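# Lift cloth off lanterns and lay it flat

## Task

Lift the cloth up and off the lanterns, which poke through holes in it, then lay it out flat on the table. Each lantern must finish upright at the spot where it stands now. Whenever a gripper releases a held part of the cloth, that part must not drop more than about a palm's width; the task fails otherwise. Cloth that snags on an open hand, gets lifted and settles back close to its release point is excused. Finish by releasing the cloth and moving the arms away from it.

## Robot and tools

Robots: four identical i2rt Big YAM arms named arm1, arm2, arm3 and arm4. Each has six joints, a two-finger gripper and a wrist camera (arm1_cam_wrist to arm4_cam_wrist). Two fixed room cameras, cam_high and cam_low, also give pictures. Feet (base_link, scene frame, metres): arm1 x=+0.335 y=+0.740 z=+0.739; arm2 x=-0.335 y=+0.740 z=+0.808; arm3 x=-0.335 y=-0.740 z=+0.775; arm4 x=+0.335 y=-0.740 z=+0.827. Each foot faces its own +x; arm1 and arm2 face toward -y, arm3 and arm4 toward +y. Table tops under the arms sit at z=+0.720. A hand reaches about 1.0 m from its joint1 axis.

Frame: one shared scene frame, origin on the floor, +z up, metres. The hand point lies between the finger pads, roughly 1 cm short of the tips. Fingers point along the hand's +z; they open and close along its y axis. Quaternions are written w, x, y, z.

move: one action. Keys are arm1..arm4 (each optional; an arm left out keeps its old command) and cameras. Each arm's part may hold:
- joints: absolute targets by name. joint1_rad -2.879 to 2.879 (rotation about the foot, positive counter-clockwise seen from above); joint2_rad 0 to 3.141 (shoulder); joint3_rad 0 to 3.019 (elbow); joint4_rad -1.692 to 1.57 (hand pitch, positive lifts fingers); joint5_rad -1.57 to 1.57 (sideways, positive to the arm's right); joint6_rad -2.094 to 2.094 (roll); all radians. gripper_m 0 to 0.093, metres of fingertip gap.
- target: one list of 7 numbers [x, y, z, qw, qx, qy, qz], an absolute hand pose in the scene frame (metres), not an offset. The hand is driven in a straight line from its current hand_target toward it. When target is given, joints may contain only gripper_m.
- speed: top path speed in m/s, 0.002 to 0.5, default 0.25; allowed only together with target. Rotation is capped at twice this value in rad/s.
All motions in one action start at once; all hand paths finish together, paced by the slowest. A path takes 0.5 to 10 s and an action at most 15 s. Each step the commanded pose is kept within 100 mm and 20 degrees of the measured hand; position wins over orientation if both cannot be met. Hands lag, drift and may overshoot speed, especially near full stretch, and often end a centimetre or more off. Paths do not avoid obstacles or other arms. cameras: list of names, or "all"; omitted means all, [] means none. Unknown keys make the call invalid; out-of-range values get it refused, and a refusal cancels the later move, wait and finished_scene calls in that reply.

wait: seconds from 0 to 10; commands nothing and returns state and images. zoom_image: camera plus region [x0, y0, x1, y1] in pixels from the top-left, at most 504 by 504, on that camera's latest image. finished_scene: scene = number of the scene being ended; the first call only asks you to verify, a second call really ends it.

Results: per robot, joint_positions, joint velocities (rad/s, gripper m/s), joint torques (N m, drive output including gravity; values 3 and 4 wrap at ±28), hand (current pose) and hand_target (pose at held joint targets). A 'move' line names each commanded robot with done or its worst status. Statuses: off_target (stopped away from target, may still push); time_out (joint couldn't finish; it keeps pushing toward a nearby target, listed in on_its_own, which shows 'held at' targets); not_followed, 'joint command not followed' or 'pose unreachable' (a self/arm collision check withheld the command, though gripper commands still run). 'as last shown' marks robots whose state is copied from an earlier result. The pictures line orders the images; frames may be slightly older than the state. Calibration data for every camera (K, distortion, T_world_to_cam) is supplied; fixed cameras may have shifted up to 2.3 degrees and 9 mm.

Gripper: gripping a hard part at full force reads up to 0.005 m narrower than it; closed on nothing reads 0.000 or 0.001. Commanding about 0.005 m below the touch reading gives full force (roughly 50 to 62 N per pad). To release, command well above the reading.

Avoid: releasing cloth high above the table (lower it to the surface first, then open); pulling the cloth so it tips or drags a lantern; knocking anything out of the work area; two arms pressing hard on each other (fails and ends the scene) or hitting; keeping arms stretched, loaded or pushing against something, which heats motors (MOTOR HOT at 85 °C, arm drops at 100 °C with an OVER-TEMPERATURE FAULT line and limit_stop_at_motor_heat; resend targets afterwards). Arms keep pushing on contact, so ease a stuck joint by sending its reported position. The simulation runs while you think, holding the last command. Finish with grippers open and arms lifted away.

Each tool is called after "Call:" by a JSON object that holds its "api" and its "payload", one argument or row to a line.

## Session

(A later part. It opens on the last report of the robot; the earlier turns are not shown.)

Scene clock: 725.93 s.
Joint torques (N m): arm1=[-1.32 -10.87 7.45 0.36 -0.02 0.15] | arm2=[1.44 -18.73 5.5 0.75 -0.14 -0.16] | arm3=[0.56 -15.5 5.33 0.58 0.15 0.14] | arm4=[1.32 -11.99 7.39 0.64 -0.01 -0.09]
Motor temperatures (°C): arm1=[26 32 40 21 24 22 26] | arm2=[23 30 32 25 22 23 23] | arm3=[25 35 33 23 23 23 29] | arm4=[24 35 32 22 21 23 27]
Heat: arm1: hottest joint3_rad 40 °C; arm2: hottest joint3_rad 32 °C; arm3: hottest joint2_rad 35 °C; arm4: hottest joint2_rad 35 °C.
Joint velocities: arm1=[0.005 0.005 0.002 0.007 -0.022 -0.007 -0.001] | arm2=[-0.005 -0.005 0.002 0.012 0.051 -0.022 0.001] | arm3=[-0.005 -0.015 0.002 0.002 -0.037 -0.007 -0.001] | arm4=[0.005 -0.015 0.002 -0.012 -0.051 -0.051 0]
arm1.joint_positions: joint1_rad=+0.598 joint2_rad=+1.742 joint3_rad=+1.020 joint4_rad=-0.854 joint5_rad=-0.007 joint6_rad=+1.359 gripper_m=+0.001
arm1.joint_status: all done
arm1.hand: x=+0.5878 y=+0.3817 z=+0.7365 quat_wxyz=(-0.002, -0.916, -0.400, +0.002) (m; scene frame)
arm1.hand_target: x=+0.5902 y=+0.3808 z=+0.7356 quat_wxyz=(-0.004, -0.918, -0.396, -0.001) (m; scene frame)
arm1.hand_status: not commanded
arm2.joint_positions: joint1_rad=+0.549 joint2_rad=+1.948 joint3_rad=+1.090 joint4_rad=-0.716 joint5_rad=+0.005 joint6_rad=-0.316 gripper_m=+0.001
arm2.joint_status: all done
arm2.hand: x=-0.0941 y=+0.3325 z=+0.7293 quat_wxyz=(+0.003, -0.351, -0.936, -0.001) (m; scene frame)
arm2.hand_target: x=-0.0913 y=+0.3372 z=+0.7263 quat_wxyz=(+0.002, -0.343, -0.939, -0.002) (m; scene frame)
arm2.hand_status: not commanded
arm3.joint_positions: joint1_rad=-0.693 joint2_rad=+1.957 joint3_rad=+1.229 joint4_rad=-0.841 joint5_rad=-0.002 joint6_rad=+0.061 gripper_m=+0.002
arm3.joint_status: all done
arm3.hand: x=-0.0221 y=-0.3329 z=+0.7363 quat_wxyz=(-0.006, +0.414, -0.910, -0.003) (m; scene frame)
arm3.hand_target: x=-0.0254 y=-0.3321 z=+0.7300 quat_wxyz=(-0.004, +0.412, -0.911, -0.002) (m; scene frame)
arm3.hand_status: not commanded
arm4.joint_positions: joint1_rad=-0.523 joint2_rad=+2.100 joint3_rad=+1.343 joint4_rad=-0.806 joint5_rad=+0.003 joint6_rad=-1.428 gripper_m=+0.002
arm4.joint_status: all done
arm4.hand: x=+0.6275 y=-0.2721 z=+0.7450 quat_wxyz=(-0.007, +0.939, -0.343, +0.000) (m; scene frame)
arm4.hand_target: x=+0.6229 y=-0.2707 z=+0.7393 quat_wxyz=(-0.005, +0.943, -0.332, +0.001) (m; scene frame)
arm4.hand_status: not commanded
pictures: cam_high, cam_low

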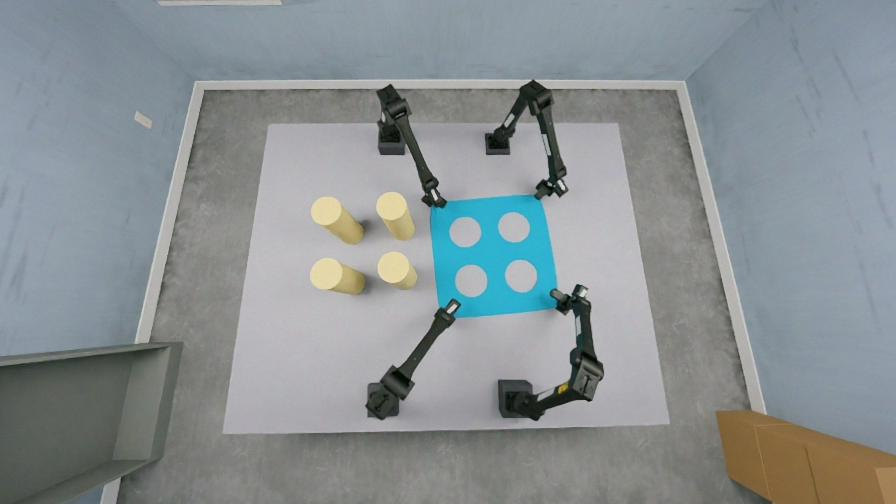

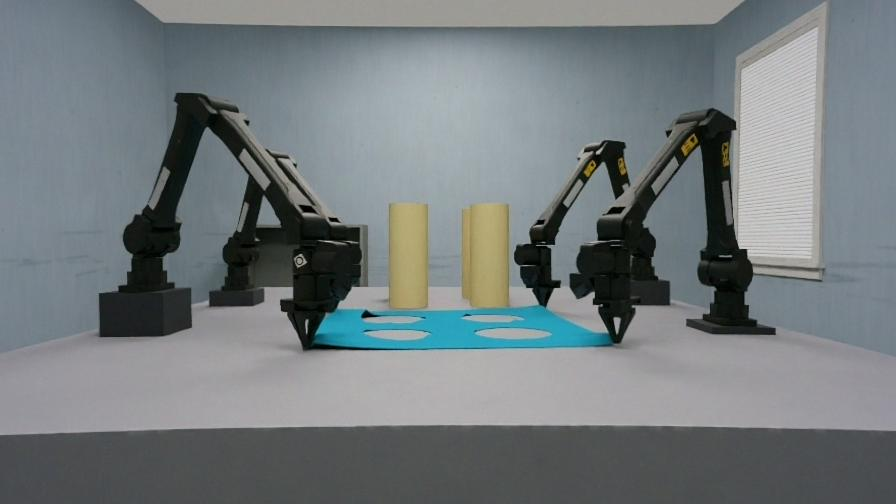

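Call:
{"api": "move", "payload": {
  "arm1": {"joints": {"gripper_m": 0.03}},
  "arm2": {"joints": {"gripper_m": 0.03}},
  "arm3": {"joints": {"gripper_m": 0.03}},
  "arm4": {"joints": {"gripper_m": 0.03}},
  "cameras": ["cam_high", "cam_low", "arm1_cam_wrist", "arm2_cam_wrist", "arm3_cam_wrist", "arm4_cam_wrist"]
}}

Scene clock: 732.50 s.
Joint torques (N m): arm1=[-1.03 -10.58 7.38 0.31 0.05 0.13] | arm2=[1.73 -18.55 5.48 0.75 -0.14 -0.17] | arm3=[0.62 -15.33 5.29 0.53 0.14 0.14] | arm4=[1.44 -11.99 7.39 0.65 -0.03 -0.08]
Motor temperatures (°C): arm1=[26 32 39 21 24 22 26] | arm2=[23 30 32 25 22 23 23] | arm3=[25 35 33 23 23 23 29] | arm4=[24 35 32 22 21 23 27]
Heat: arm1: hottest joint3_rad 39 °C; arm2: hottest joint3_rad 32 °C; arm3: hottest joint2_rad 35 °C; arm4: hottest joint2_rad 35 °C.
move: arm1 done; arm2 done; arm3 done; arm4 done
Joint velocities: arm1=[0.005 -0.005 0.007 0.002 -0.051 -0.037 -0.001] | arm2=[-0.024 -0.005 0.022 -0.007 -0.007 0.007 0.002] | arm3=[0.005 -0.005 0.002 0.002 -0.037 0.007 0] | arm4=[0.005 -0.024 0.017 0.012 -0.051 0.051 0]
arm1.joint_positions: joint1_rad=+0.598 joint2_rad=+1.742 joint3_rad=+1.020 joint4_rad=-0.854 joint5_rad=-0.009 joint6_rad=+1.360 gripper_m=+0.030
arm1.joint_status: all done
arm1.hand: x=+0.5880 y=+0.3818 z=+0.7365 quat_wxyz=(-0.002, -0.916, -0.400, +0.001) (m; scene frame)
arm1.hand_target: x=+0.5902 y=+0.3808 z=+0.7356 quat_wxyz=(-0.004, -0.918, -0.396, -0.001) (m; scene frame)
arm1.hand_status: not commanded
arm2.joint_positions: joint1_rad=+0.549 joint2_rad=+1.948 joint3_rad=+1.090 joint4_rad=-0.716 joint5_rad=+0.005 joint6_rad=-0.316 gripper_m=+0.030
arm2.joint_status: all done
arm2.hand: x=-0.0941 y=+0.3325 z=+0.7293 quat_wxyz=(+0.003, -0.351, -0.936, -0.001) (m; scene frame)
arm2.hand_target: x=-0.0913 y=+0.3372 z=+0.7263 quat_wxyz=(+0.002, -0.343, -0.939, -0.002) (m; scene frame)
arm2.hand_status: not commanded
arm3.joint_positions: joint1_rad=-0.693 joint2_rad=+1.957 joint3_rad=+1.229 joint4_rad=-0.841 joint5_rad=-0.002 joint6_rad=+0.061 gripper_m=+0.030
arm3.joint_status: all done
arm3.hand: x=-0.0221 y=-0.3329 z=+0.7363 quat_wxyz=(-0.006, +0.414, -0.910, -0.003) (m; scene frame)
arm3.hand_target: x=-0.0254 y=-0.3321 z=+0.7300 quat_wxyz=(-0.004, +0.412, -0.911, -0.002) (m; scene frame)
arm3.hand_status: not commanded
arm4.joint_positions: joint1_rad=-0.523 joint2_rad=+2.100 joint3_rad=+1.343 joint4_rad=-0.806 joint5_rad=+0.004 joint6_rad=-1.429 gripper_m=+0.030
arm4.joint_status: all done
arm4.hand: x=+0.6276 y=-0.2722 z=+0.7450 quat_wxyz=(-0.007, +0.939, -0.343, +0.000) (m; scene frame)
arm4.hand_target: x=+0.6229 y=-0.2707 z=+0.7393 quat_wxyz=(-0.005, +0.943, -0.332, +0.001) (m; scene frame)
arm4.hand_status: not commanded
pictures: arm1_cam_wrist, arm2_cam_wrist, arm3_cam_wrist, arm4_cam_wrist, cam_high, cam_low
camera_calibration:
arm1_cam_wrist: T_world_to_cam=[[-0.734481, 0.678517, -0.012335, 0.183606], [0.55979, 0.616035, 0.554199, -0.964314], [0.383632, 0.400143, -0.832293, 0.364925], [0, 0, 0, 1]] pos_world=[0.534671, 0.323449, 0.840411]
arm2_cam_wrist: T_world_to_cam=[[-0.662249, -0.749266, -0.0050803, 0.193783], [-0.604498, 0.530264, 0.594476, -0.66255], [-0.442727, 0.396763, -0.804097, 0.534627], [0, 0, 0, 1]] pos_world=[-0.0354839, 0.284401, 0.824747]
arm3_cam_wrist: T_world_to_cam=[[0.756119, -0.654415, -0.00502505, -0.196783], [-0.535391, -0.622977, 0.570313, -0.632633], [-0.376351, -0.428534, -0.821412, 0.578892], [0, 0, 0, 1]] pos_world=[0.0279523, -0.274818, 0.835319]
arm4_cam_wrist: T_world_to_cam=[[0.639004, 0.769088, 0.013341, -0.202527], [0.617463, -0.523213, 0.587357, -0.963839], [0.458709, -0.367086, -0.809218, 0.335725], [0, 0, 0, 1]] pos_world=[0.57055, -0.225292, 0.840494]

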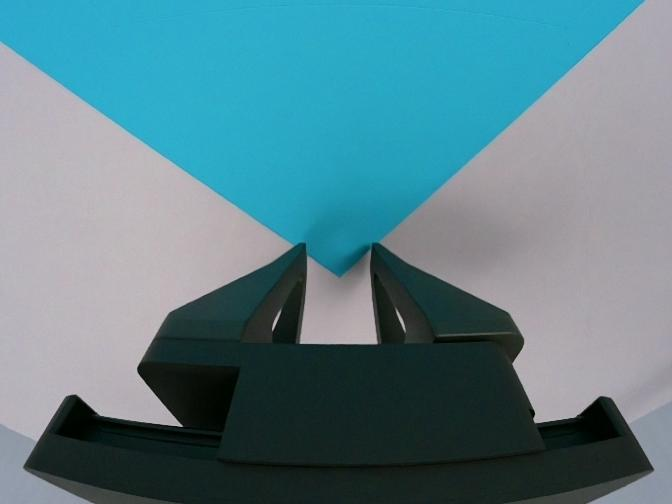

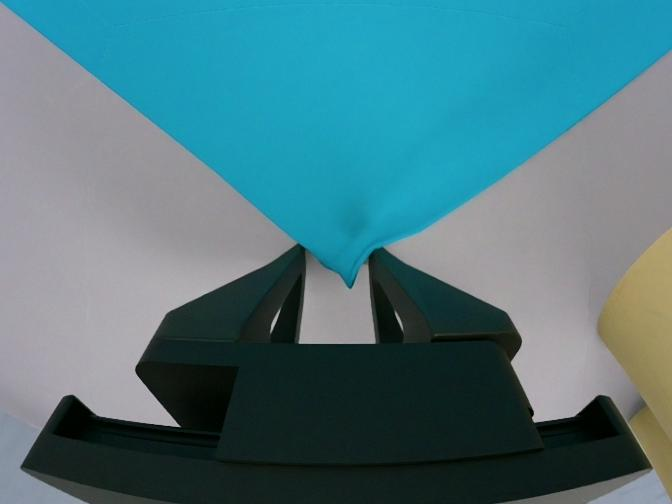

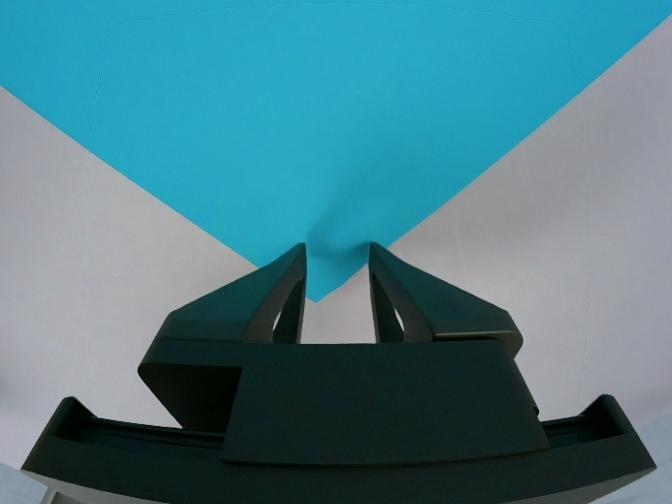

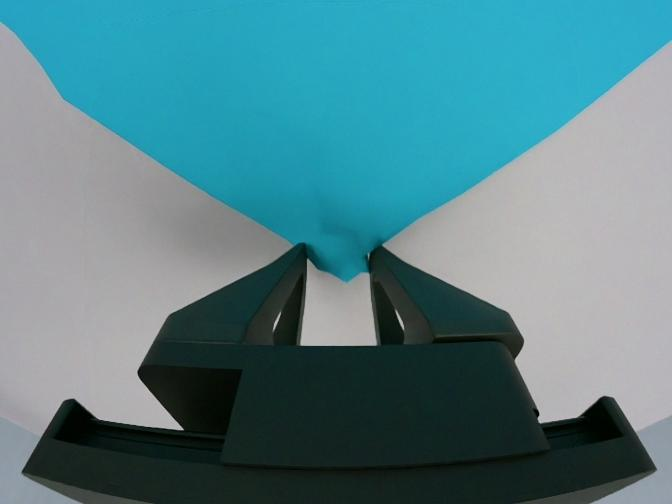

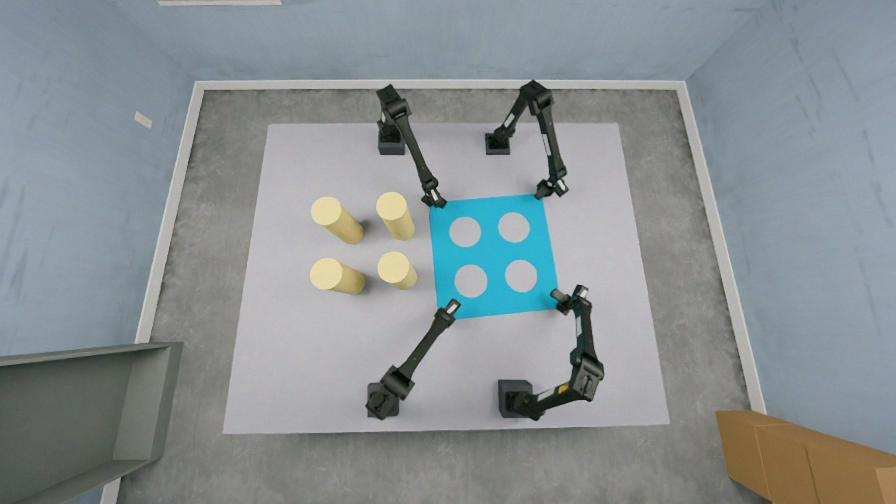

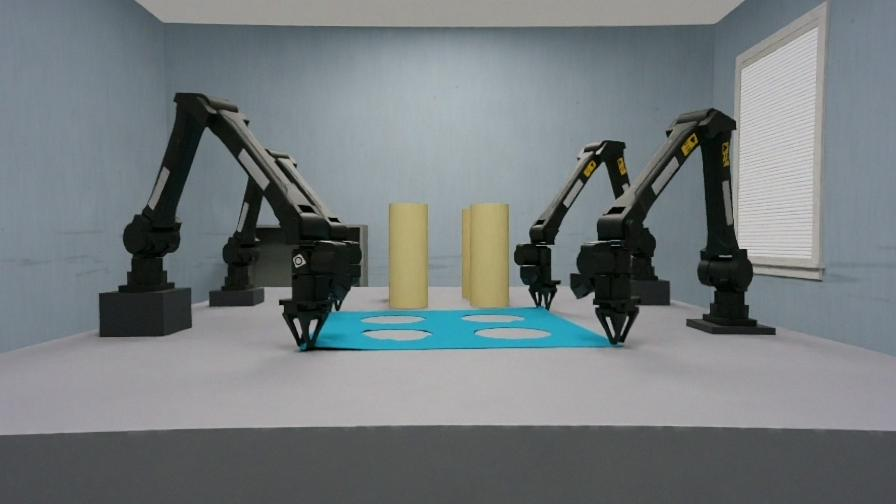

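Call:
{"api": "move", "payload": {
  "arm1": {"joints": {"gripper_m": 0.06}},
  "arm2": {"joints": {"gripper_m": 0.06}},
  "arm3": {"joints": {"gripper_m": 0.06}},
  "arm4": {"joints": {"gripper_m": 0.06}},
  "cameras": ["arm1_cam_wrist", "arm2_cam_wrist", "arm3_cam_wrist", "arm4_cam_wrist"]
}}

Scene clock: 735.10 s.
Joint torques (N m): arm1=[-1.2 -11.05 7.45 0.38 0.05 0.13] | arm2=[1.55 -18.67 5.46 0.73 -0.13 -0.17] | arm3=[0.56 -15.38 5.27 0.53 0.14 0.14] | arm4=[1.32 -11.99 7.39 0.64 -0.03 -0.07]
Motor temperatures (°C): arm1=[26 33 39 21 24 22 26] | arm2=[23 30 32 25 22 23 23] | arm3=[25 35 32 23 23 23 29] | arm4=[24 35 32 22 21 23 27]
Heat: arm1: hottest joint3_rad 39 °C; arm2: hottest joint3_rad 32 °C; arm3: hottest joint2_rad 35 °C; arm4: hottest joint2_rad 35 °C.
move: arm1 done; arm2 done; arm3 done; arm4 done
Joint velocities: arm1=[-0.015 -0.005 -0.012 0.002 -0.037 -0.037 0.001] | arm2=[-0.005 -0.005 0.012 0.012 -0.007 0.066 -0.001] | arm3=[0.005 0.005 0.002 -0.017 0.051 -0.051 0] | arm4=[-0.024 -0.015 -0.002 -0.002 0.022 0.007 -0.001]
arm1.joint_positions: joint1_rad=+0.598 joint2_rad=+1.742 joint3_rad=+1.020 joint4_rad=-0.854 joint5_rad=-0.009 joint6_rad=+1.360 gripper_m=+0.060
arm1.joint_status: all done
arm1.hand: x=+0.5880 y=+0.3818 z=+0.7365 quat_wxyz=(-0.002, -0.916, -0.400, +0.001) (m; scene frame)
arm1.hand_target: x=+0.5902 y=+0.3808 z=+0.7356 quat_wxyz=(-0.004, -0.918, -0.396, -0.001) (m; scene frame)
arm1.hand_status: not commanded
arm2.joint_positions: joint1_rad=+0.549 joint2_rad=+1.948 joint3_rad=+1.090 joint4_rad=-0.716 joint5_rad=+0.005 joint6_rad=-0.316 gripper_m=+0.060
arm2.joint_status: all done
arm2.hand: x=-0.0941 y=+0.3325 z=+0.7293 quat_wxyz=(+0.003, -0.351, -0.936, -0.001) (m; scene frame)
arm2.hand_target: x=-0.0913 y=+0.3372 z=+0.7263 quat_wxyz=(+0.002, -0.343, -0.939, -0.002) (m; scene frame)
arm2.hand_status: not commanded
arm3.joint_positions: joint1_rad=-0.693 joint2_rad=+1.957 joint3_rad=+1.229 joint4_rad=-0.841 joint5_rad=-0.002 joint6_rad=+0.062 gripper_m=+0.060
arm3.joint_status: all done
arm3.hand: x=-0.0221 y=-0.3329 z=+0.7363 quat_wxyz=(-0.006, +0.414, -0.910, -0.003) (m; scene frame)
arm3.hand_target: x=-0.0254 y=-0.3321 z=+0.7300 quat_wxyz=(-0.004, +0.412, -0.911, -0.002) (m; scene frame)
arm3.hand_status: not commanded
arm4.joint_positions: joint1_rad=-0.523 joint2_rad=+2.100 joint3_rad=+1.343 joint4_rad=-0.806 joint5_rad=+0.004 joint6_rad=-1.429 gripper_m=+0.060
arm4.joint_status: all done
arm4.hand: x=+0.6276 y=-0.2722 z=+0.7450 quat_wxyz=(-0.007, +0.939, -0.343, +0.000) (m; scene frame)
arm4.hand_target: x=+0.6229 y=-0.2707 z=+0.7393 quat_wxyz=(-0.005, +0.943, -0.332, +0.001) (m; scene frame)
arm4.hand_status: not commanded
pictures: arm1_cam_wrist, arm2_cam_wrist, arm3_cam_wrist, arm4_cam_wrist
camera_calibration:
arm1_cam_wrist: T_world_to_cam=[[-0.734481, 0.678517, -0.012335, 0.183606], [0.55979, 0.616035, 0.554199, -0.964314], [0.383632, 0.400143, -0.832293, 0.364925], [0, 0, 0, 1]] pos_world=[0.534671, 0.323449, 0.840411]
arm2_cam_wrist: T_world_to_cam=[[-0.662249, -0.749266, -0.0050803, 0.193783], [-0.604498, 0.530264, 0.594476, -0.66255], [-0.442727, 0.396763, -0.804097, 0.534627], [0, 0, 0, 1]] pos_world=[-0.0354839, 0.284401, 0.824747]
arm3_cam_wrist: T_world_to_cam=[[0.755869, -0.654703, -0.00502994, -0.196881], [-0.535626, -0.622774, 0.570313, -0.632571], [-0.376518, -0.428388, -0.821412, 0.578937], [0, 0, 0, 1]] pos_world=[0.0279749, -0.274837, 0.835319]
arm4_cam_wrist: T_world_to_cam=[[0.63871, 0.769332, 0.0133427, -0.202278], [0.617659, -0.522976, 0.587361, -0.9639], [0.458853, -0.366912, -0.809215, 0.33568], [0, 0, 0, 1]] pos_world=[0.570531, -0.225314, 0.840493]

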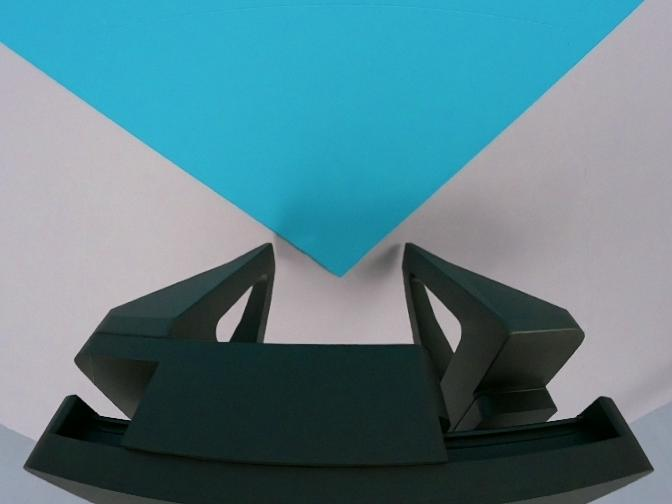

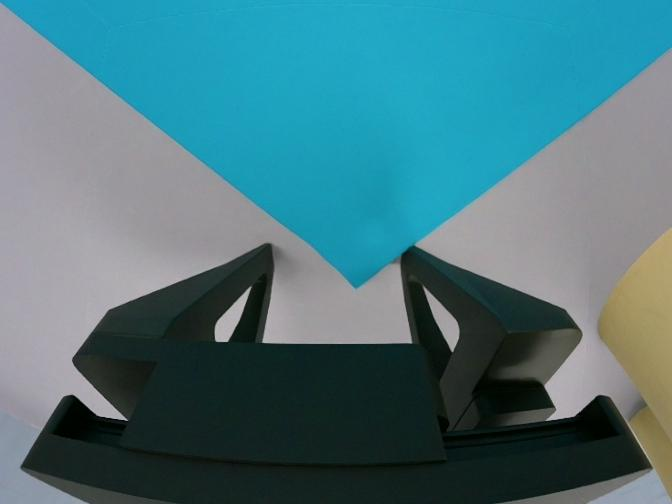

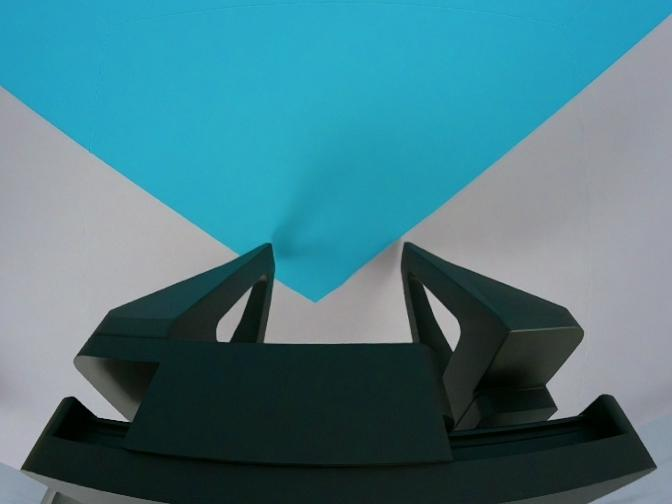

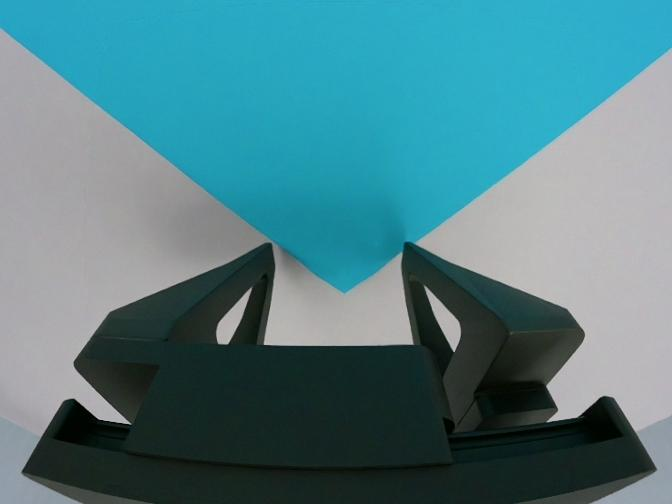

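Call:
{"api": "move", "payload": {
  "arm1": {"joints": {"joint2_rad": 1.62}},
  "arm2": {"joints": {"joint2_rad": 1.83}},
  "arm3": {"joints": {"joint2_rad": 1.83}},
  "arm4": {"joints": {"joint2_rad": 1.98}},
  "cameras": ["arm1_cam_wrist", "arm2_cam_wrist", "arm3_cam_wrist", "arm4_cam_wrist", "cam_high", "cam_low"]
}}

Scene clock: 742.40 s.
Joint torques (N m): arm1=[-0.67 -9.52 8.61 0.5 0.04 0.14] | arm2=[1.49 -17.32 6.98 0.95 -0.14 -0.15] | arm3=[0.62 -15.68 6.58 0.73 0.14 0.13] | arm4=[1.32 -10.93 9.18 0.87 -0.03 -0.06]
Motor temperatures (°C): arm1=[26 33 39 21 24 22 25] | arm2=[23 30 31 25 22 23 23] | arm3=[25 35 32 23 23 23 29] | arm4=[24 35 32 22 21 23 27]
Heat: arm1: hottest joint3_rad 39 °C; arm2: hottest joint3_rad 31 °C; arm3: hottest joint2_rad 35 °C; arm4: hottest joint2_rad 35 °C.
move: arm1 done; arm2 done; arm3 done; arm4 done
Joint velocities: arm1=[0.015 -0.015 0.002 0.007 -0.022 0.022 0] | arm2=[0.005 -0.005 -0.007 -0.002 0.007 0.081 -0.001] | arm3=[-0.005 -0.005 -0.002 -0.012 -0.022 -0.022 -0.001] | arm4=[-0.005 -0.015 -0.017 0.002 -0.007 0.051 -0.001]
arm1.joint_positions: joint1_rad=+0.598 joint2_rad=+1.614 joint3_rad=+1.018 joint4_rad=-0.854 joint5_rad=-0.009 joint6_rad=+1.360 gripper_m=+0.060
arm1.joint_status: all done
arm1.hand: x=+0.5959 y=+0.3717 z=+0.7904 quat_wxyz=(-0.064, -0.914, -0.400, -0.011) (m; scene frame)
arm1.hand_target: x=+0.5985 y=+0.3701 z=+0.7890 quat_wxyz=(-0.065, -0.916, -0.395, -0.014) (m; scene frame)
arm1.hand_status: not commanded
arm2.joint_positions: joint1_rad=+0.549 joint2_rad=+1.821 joint3_rad=+1.083 joint4_rad=-0.716 joint5_rad=+0.005 joint6_rad=-0.316 gripper_m=+0.060
arm2.joint_status: all done
arm2.hand: x=-0.0843 y=+0.3158 z=+0.7858 quat_wxyz=(-0.044, -0.351, -0.935, +0.037) (m; scene frame)
arm2.hand_target: x=-0.0801 y=+0.3183 z=+0.7813 quat_wxyz=(-0.044, -0.343, -0.938, +0.035) (m; scene frame)
arm2.hand_status: not commanded
arm3.joint_positions: joint1_rad=-0.693 joint2_rad=+1.833 joint3_rad=+1.219 joint4_rad=-0.841 joint5_rad=-0.002 joint6_rad=+0.062 gripper_m=+0.060
arm3.joint_status: all done
arm3.hand: x=-0.0144 y=-0.3228 z=+0.7955 quat_wxyz=(-0.056, +0.413, -0.908, -0.030) (m; scene frame)
arm3.hand_target: x=-0.0137 y=-0.3166 z=+0.7989 quat_wxyz=(-0.064, +0.411, -0.909, -0.035) (m; scene frame)
arm3.hand_status: not commanded
arm4.joint_positions: joint1_rad=-0.523 joint2_rad=+1.963 joint3_rad=+1.336 joint4_rad=-0.805 joint5_rad=+0.004 joint6_rad=-1.430 gripper_m=+0.060
arm4.joint_status: all done
arm4.hand: x=+0.6390 y=-0.2547 z=+0.8165 quat_wxyz=(-0.070, +0.937, -0.342, +0.013) (m; scene frame)
arm4.hand_target: x=+0.6356 y=-0.2507 z=+0.8093 quat_wxyz=(-0.068, +0.941, -0.332, +0.015) (m; scene frame)
arm4.hand_status: not commanded
pictures: arm1_cam_wrist, arm2_cam_wrist, arm3_cam_wrist, arm4_cam_wrist, cam_high, cam_low
camera_calibration:
arm1_cam_wrist: T_world_to_cam=[[-0.729835, 0.670023, -0.135687, 0.294813], [0.519643, 0.672699, 0.526733, -0.967844], [0.444199, 0.313919, -0.839132, 0.412234], [0, 0, 0, 1]] pos_world=[0.534984, 0.324128, 0.895716]
arm2_cam_wrist: T_world_to_cam=[[-0.663315, -0.747679, 0.0314702, 0.158693], [-0.637802, 0.586832, 0.498835, -0.626924], [-0.391436, 0.310813, -0.866126, 0.671222], [0, 0, 0, 1]] pos_world=[-0.0318499, 0.277926, 0.889099]
arm3_cam_wrist: T_world_to_cam=[[0.756532, -0.653851, -0.0117361, -0.190156], [-0.57206, -0.670378, 0.472589, -0.594063], [-0.316871, -0.350815, -0.881205, 0.708261], [0, 0, 0, 1]] pos_world=[0.0284465, -0.274112, 0.902639]
arm4_cam_wrist: T_world_to_cam=[[0.633729, 0.760457, 0.141751, -0.327918], [0.577571, -0.587058, 0.567252, -0.978132], [0.514587, -0.277612, -0.811253, 0.3835], [0, 0, 0, 1]] pos_world=[0.575408, -0.218388, 0.912445]

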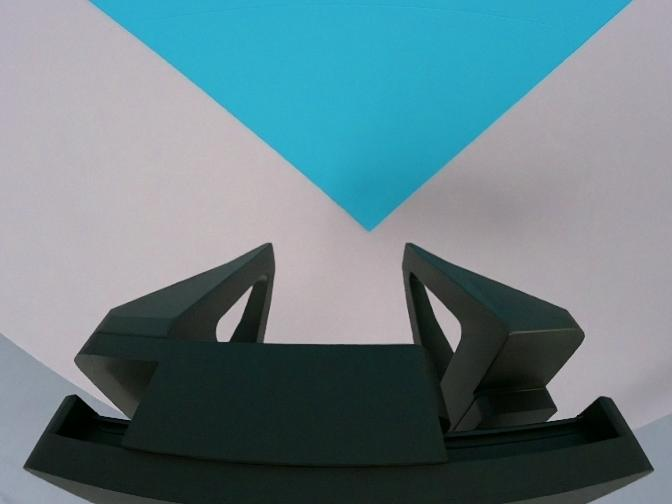

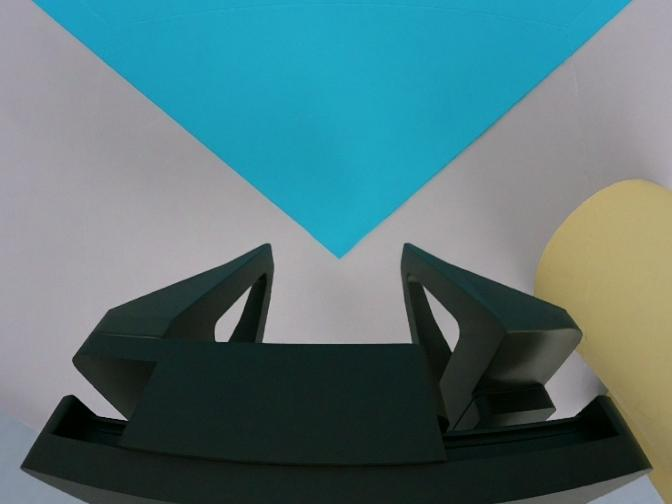

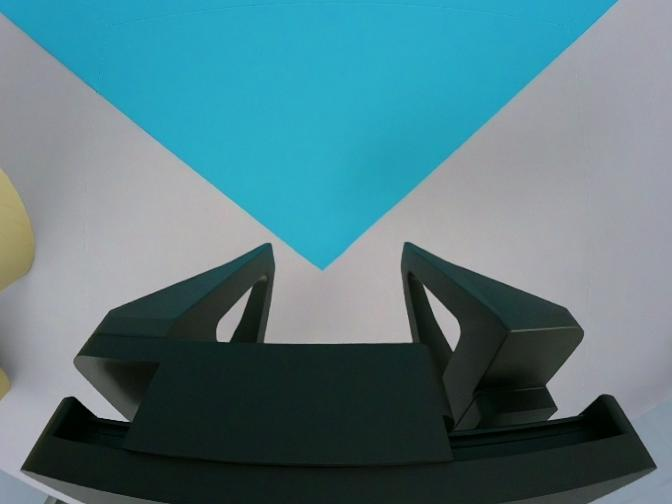

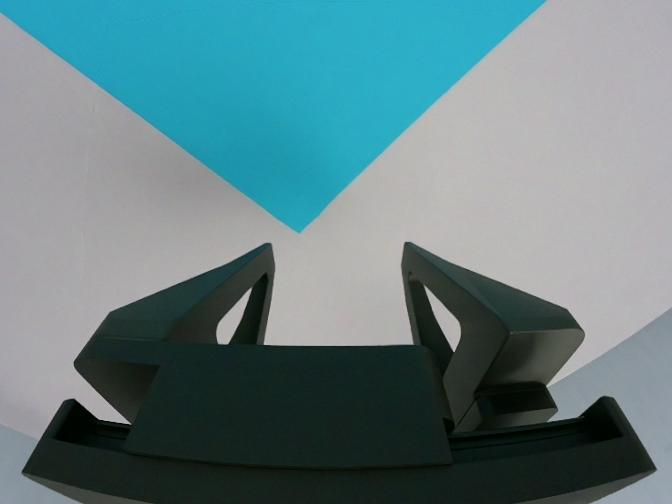

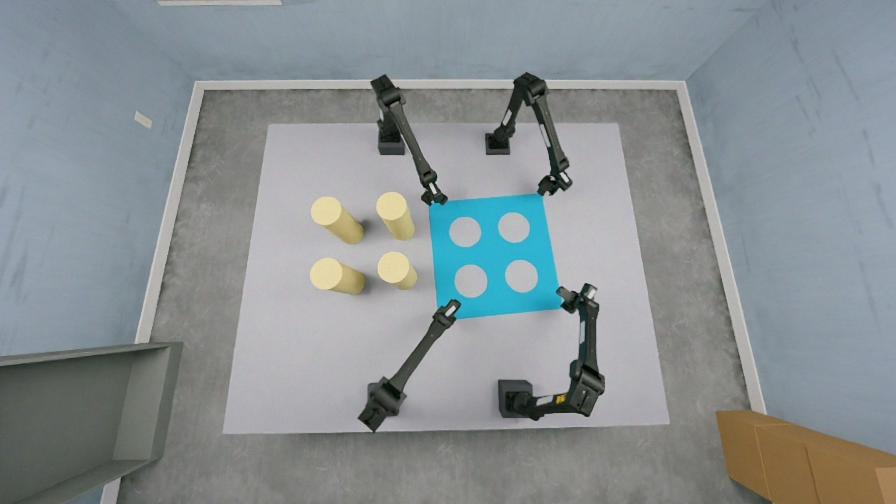

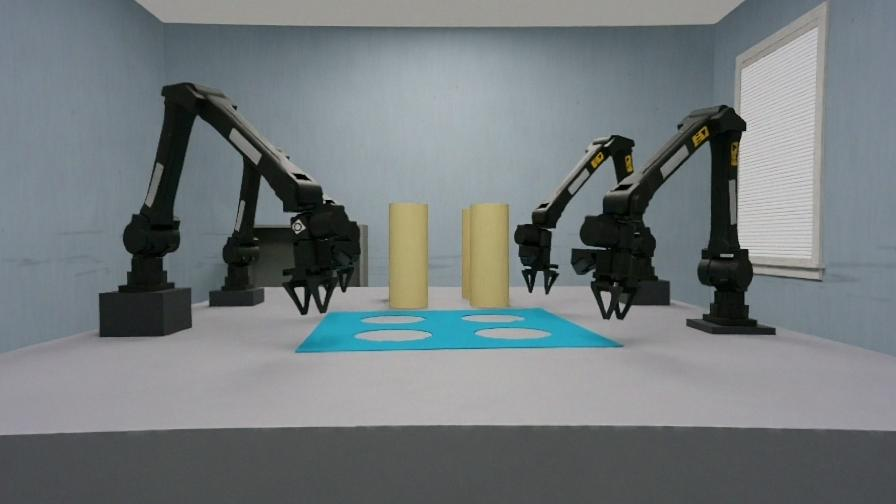

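Call:
{"api": "zoom_image", "payload": {
  "camera": "cam_high",
  "region": [410, 180, 580, 340]
}}

Call:
{"api": "zoom_image", "payload": {
  "camera": "cam_low",
  "region": [280, 280, 650, 400]
}}

Call:
{"api": "zoom_image", "payload": {
  "camera": "cam_high",
  "region": [300, 180, 460, 330]
}}

Call:
{"api": "zoom_image", "payload": {
  "camera": "cam_high",
  "region": [370, 205, 430, 310]
}}

Call:
{"api": "zoom_image", "payload": {
  "camera": "cam_low",
  "region": [330, 190, 570, 330]
}}

Scaled by 2.965.

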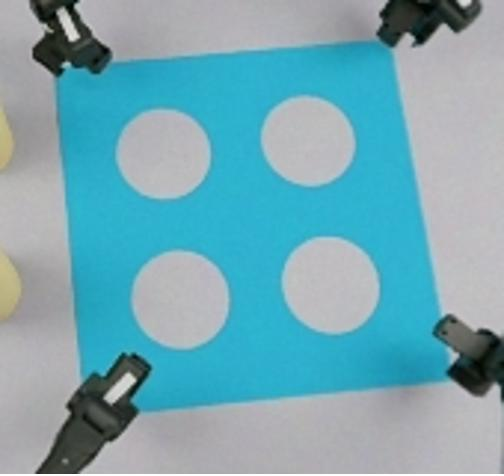

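Scaled by 1.362.

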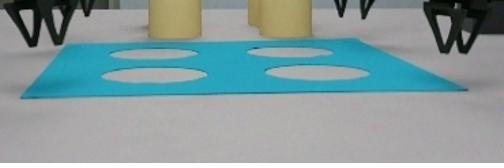

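Scaled by 3.150.

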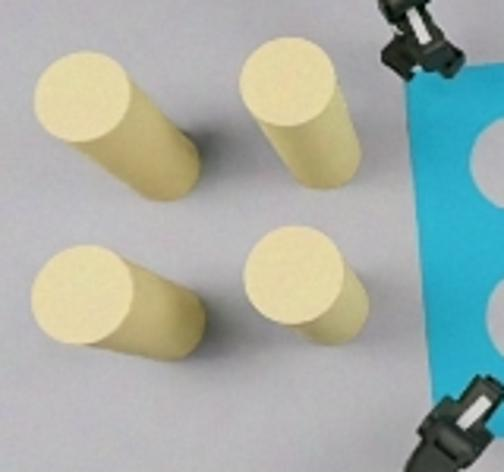

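Scaled by 4.800.

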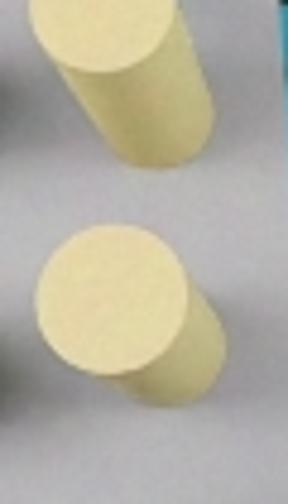

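Scaled by 2.100.

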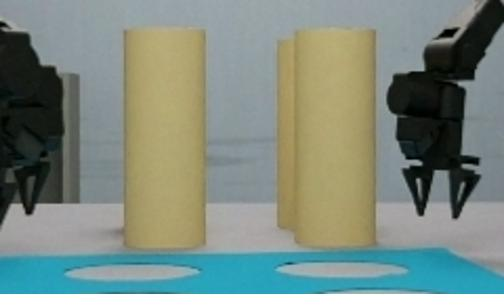

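Call:
{"api": "move", "payload": {
  "arm1": {"joints": {"joint1_rad": -0.60, "joint2_rad": 1.614, "joint3_rad": 2.03, "joint4_rad": -0.446, "joint5_rad": 0.0, "joint6_rad": -1.571, "gripper_m": 0.0}},
  "arm2": {"joints": {"joint2_rad": 1.0, "joint3_rad": 0.6}},
  "arm3": {"joints": {"joint2_rad": 1.3}},
  "arm4": {"joints": {"joint2_rad": 1.5}},
  "cameras": ["cam_high", "cam_low"]
}}

Scene clock: 870.13 s.
Joint torques (N m): arm1=[-1.14 -12.57 14.93 1.74 0.02 -0.01] | arm2=[1.49 -5.54 8.46 1.42 -0.13 -0.16] | arm3=[0.67 -9.35 8.7 1.46 0.13 0.13] | arm4=[1.26 -8.35 12.26 1.66 -0.01 -0.02]
Motor temperatures (°C): arm1=[26 30 36 21 24 22 24] | arm2=[23 29 31 25 22 23 22] | arm3=[24 36 32 23 23 23 27] | arm4=[24 36 32 22 21 23 25]
Heat: arm1: hottest joint3_rad 36 °C; arm2: hottest joint3_rad 31 °C; arm3: hottest joint2_rad 36 °C; arm4: hottest joint2_rad 36 °C.
move: arm1 done; arm2 done; arm3 done; arm4 done
Joint velocities: arm1=[0.005 -0.005 -0.002 -0.022 0.066 -0.11 -0.002] | arm2=[-0.005 -0.005 0.027 -0.017 -0.007 0.007 0] | arm3=[0.005 -0.005 -0.002 -0.002 -0.007 -0.154 0] | arm4=[-0.005 -0.005 0.022 -0.002 0.037 0.037 0]
arm1.joint_positions: joint1_rad=-0.606 joint2_rad=+1.614 joint3_rad=+1.979 joint4_rad=-0.451 joint5_rad=+0.002 joint6_rad=-1.559 gripper_m=+0.000
arm1.joint_status: all done
arm1.hand: x=-0.0572 y=+0.1609 z=+1.3701 quat_wxyz=(+0.194, -0.219, -0.698, +0.653) (m; scene frame)
arm1.hand_target: x=-0.0494 y=+0.1644 z=+1.4018 quat_wxyz=(+0.201, -0.207, -0.682, +0.672) (m; scene frame)
arm1.hand_status: not commanded
arm2.joint_positions: joint1_rad=+0.549 joint2_rad=+0.997 joint3_rad=+0.611 joint4_rad=-0.712 joint5_rad=+0.005 joint6_rad=-0.316 gripper_m=+0.060
arm2.joint_status: all done
arm2.hand: x=-0.1630 y=+0.4473 z=+0.9296 quat_wxyz=(-0.181, -0.343, -0.910, +0.147) (m; scene frame)
arm2.hand_target: x=-0.1614 y=+0.4516 z=+0.9241 quat_wxyz=(-0.179, -0.335, -0.914, +0.143) (m; scene frame)
arm2.hand_status: not commanded
arm3.joint_positions: joint1_rad=-0.693 joint2_rad=+1.297 joint3_rad=+1.214 joint4_rad=-0.841 joint5_rad=-0.002 joint6_rad=+0.062 gripper_m=+0.060
arm3.joint_status: all done
arm3.hand: x=-0.0242 y=-0.3351 z=+1.0659 quat_wxyz=(-0.285, +0.392, -0.861, -0.152) (m; scene frame)
arm3.hand_target: x=-0.0236 y=-0.3292 z=+1.0718 quat_wxyz=(-0.292, +0.389, -0.859, -0.159) (m; scene frame)
arm3.hand_status: not commanded
arm4.joint_positions: joint1_rad=-0.523 joint2_rad=+1.497 joint3_rad=+1.330 joint4_rad=-0.804 joint5_rad=+0.004 joint6_rad=-1.430 gripper_m=+0.060
arm4.joint_status: all done
arm4.hand: x=+0.6423 y=-0.2527 z=+1.0767 quat_wxyz=(-0.292, +0.896, -0.328, +0.060) (m; scene frame)
arm4.hand_target: x=+0.6403 y=-0.2465 z=+1.0816 quat_wxyz=(-0.298, +0.898, -0.318, +0.064) (m; scene frame)
arm4.hand_status: not commanded
pictures: cam_high, cam_low

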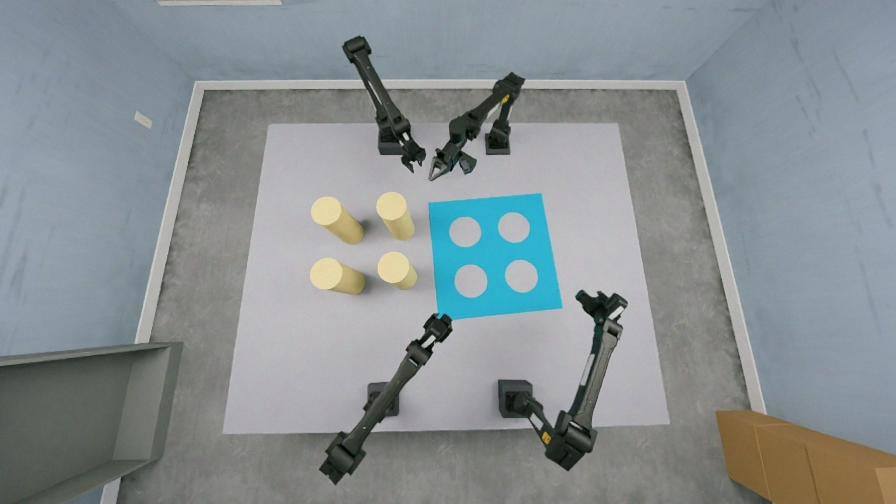

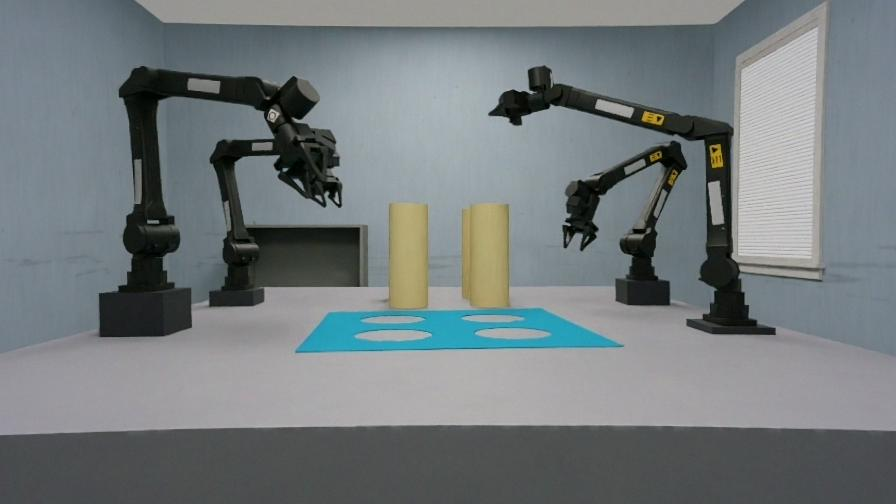

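Call:
{"api": "zoom_image", "payload": {
  "camera": "cam_high",
  "region": [400, 100, 520, 200]
}}

Call:
{"api": "zoom_image", "payload": {
  "camera": "cam_high",
  "region": [410, 180, 580, 340]
}}

Scaled by 4.200.

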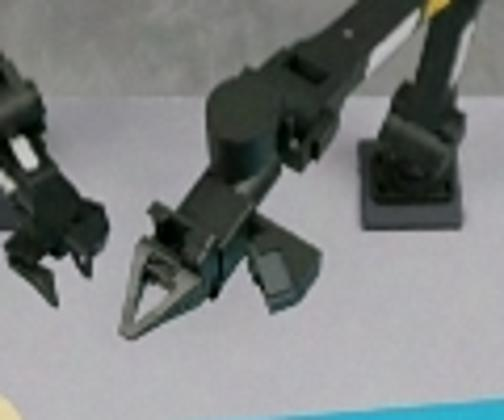

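Scaled by 2.965.

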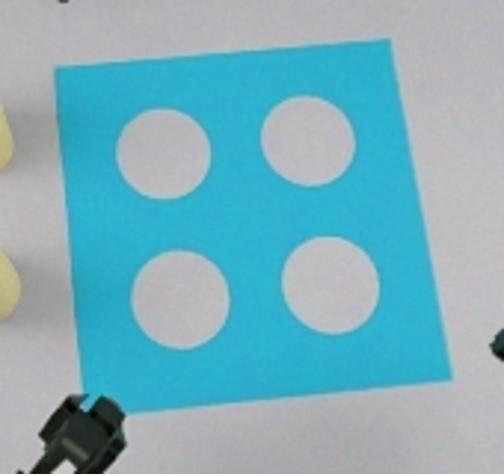

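Call:
{"api": "move", "payload": {
  "arm1": {"joints": {"joint1_rad": -0.50, "joint2_rad": 2.2, "joint4_rad": -0.39, "joint5_rad": 0.4}},
  "cameras": ["cam_high", "cam_low", "arm1_cam_wrist"]
}}

Scene clock: 909.30 s.
Joint torques (N m): arm1=[-1.49 -20.42 14.43 1.77 0.47 0.02] | arm2=[1.55 -5.48 8.46 1.42 -0.14 -0.15] | arm3=[0.62 -9.29 8.75 1.46 0.15 0.12] | arm4=[1.32 -8.29 12.25 1.68 -0.01 -0.02]
Motor temperatures (°C): arm1=[26 33 42 21 24 22 24] | arm2=[23 28 33 25 22 23 22] | arm3=[24 35 35 23 23 23 27] | arm4=[23 35 36 22 21 23 25]
Heat: arm1: hottest joint3_rad 42 °C; arm2: hottest joint3_rad 33 °C; arm3: hottest joint2_rad 35 °C; arm4: hottest joint3_rad 36 °C.
move: arm1 done
Joint velocities: arm1=[0.005 -0.015 0.002 -0.012 -0.022 -0.022 0] | arm2=[0.015 -0.005 0.022 0.002 -0.051 -0.007 0] | arm3=[0.015 -0.005 0.002 -0.002 -0.022 -0.022 0] | arm4=[-0.015 -0.005 0.017 0.002 0.051 0.022 -0.002]
arm1.joint_positions: joint1_rad=-0.498 joint2_rad=+2.198 joint3_rad=+1.990 joint4_rad=-0.399 joint5_rad=+0.395 joint6_rad=-1.562 gripper_m=+0.000
arm1.joint_status: all done
arm1.hand: x=-0.1245 y=+0.0085 z=+0.9369 quat_wxyz=(+0.276, -0.301, -0.817, +0.407) (m; scene frame)
arm1.hand_target: x=-0.1305 y=+0.0019 z=+0.9601 quat_wxyz=(+0.283, -0.300, -0.806, +0.425) (m; scene frame)
arm1.hand_status: not commanded
arm2.joint_positions: joint1_rad=+0.549 joint2_rad=+0.997 joint3_rad=+0.611 joint4_rad=-0.712 joint5_rad=+0.005 joint6_rad=-0.316 gripper_m=+0.060
arm2.joint_status: not commanded
arm2.hand: x=-0.1630 y=+0.4473 z=+0.9296 quat_wxyz=(-0.181, -0.343, -0.910, +0.147) (m; scene frame)
arm2.hand_target: x=-0.1614 y=+0.4516 z=+0.9241 quat_wxyz=(-0.179, -0.335, -0.914, +0.143) (m; scene frame)
arm2.hand_status: not commanded
arm3.joint_positions: joint1_rad=-0.693 joint2_rad=+1.297 joint3_rad=+1.214 joint4_rad=-0.841 joint5_rad=-0.002 joint6_rad=+0.062 gripper_m=+0.060
arm3.joint_status: not commanded
arm3.hand: x=-0.0242 y=-0.3351 z=+1.0659 quat_wxyz=(-0.285, +0.392, -0.861, -0.152) (m; scene frame)
arm3.hand_target: x=-0.0236 y=-0.3292 z=+1.0718 quat_wxyz=(-0.292, +0.389, -0.859, -0.159) (m; scene frame)
arm3.hand_status: not commanded
arm4.joint_positions: joint1_rad=-0.523 joint2_rad=+1.497 joint3_rad=+1.330 joint4_rad=-0.804 joint5_rad=+0.004 joint6_rad=-1.430 gripper_m=+0.060
arm4.joint_status: not commanded
arm4.hand: x=+0.6423 y=-0.2527 z=+1.0767 quat_wxyz=(-0.292, +0.896, -0.328, +0.060) (m; scene frame)
arm4.hand_target: x=+0.6403 y=-0.2465 z=+1.0816 quat_wxyz=(-0.298, +0.898, -0.318, +0.064) (m; scene frame)
arm4.hand_status: not commanded
pictures: arm1_cam_wrist, cam_high, cam_low
camera_calibration:
arm1_cam_wrist: T_world_to_cam=[[-0.273095, -0.493543, 0.825733, -0.801705], [-0.167555, 0.869645, 0.464374, -0.455138], [-0.947283, -0.0115373, -0.320191, 0.31253], [0, 0, 0, 1]] pos_world=[0.000851849, 0.00373839, 0.973417]

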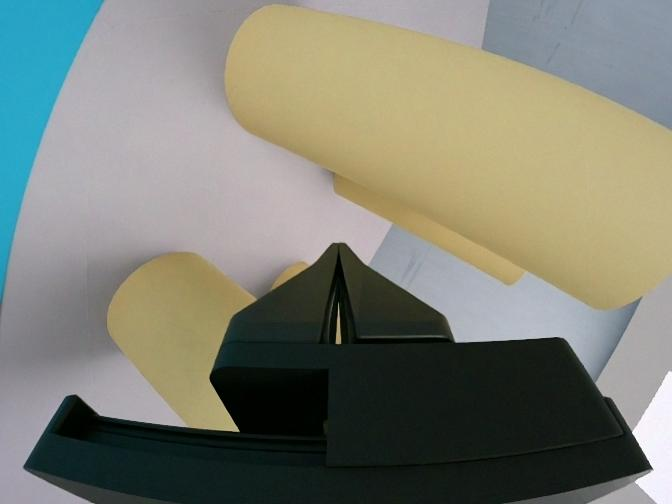

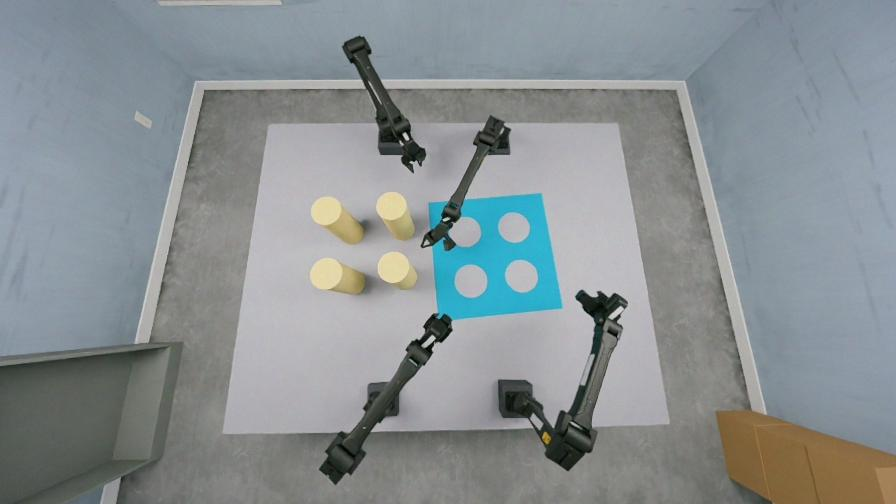

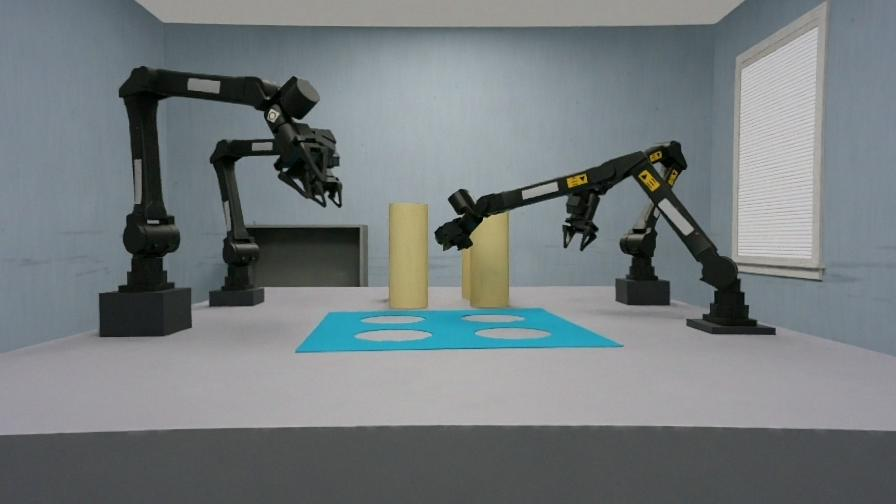

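Call:
{"api": "zoom_image", "payload": {
  "camera": "cam_high",
  "region": [370, 190, 490, 290]
}}

Call:
{"api": "zoom_image", "payload": {
  "camera": "cam_low",
  "region": [380, 170, 560, 320]
}}

Scaled by 4.200.

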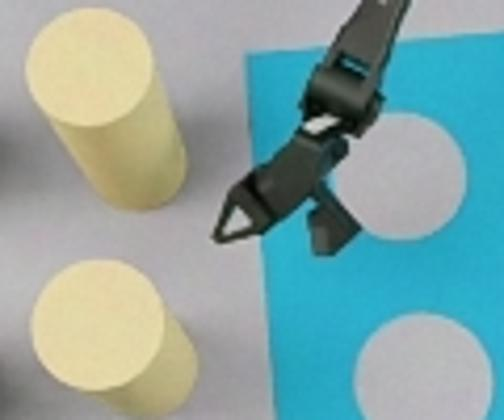

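Scaled by 2.800.

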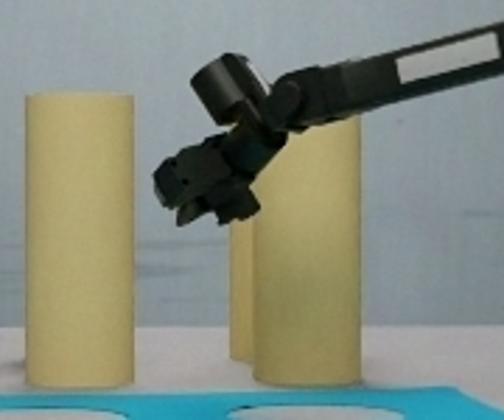

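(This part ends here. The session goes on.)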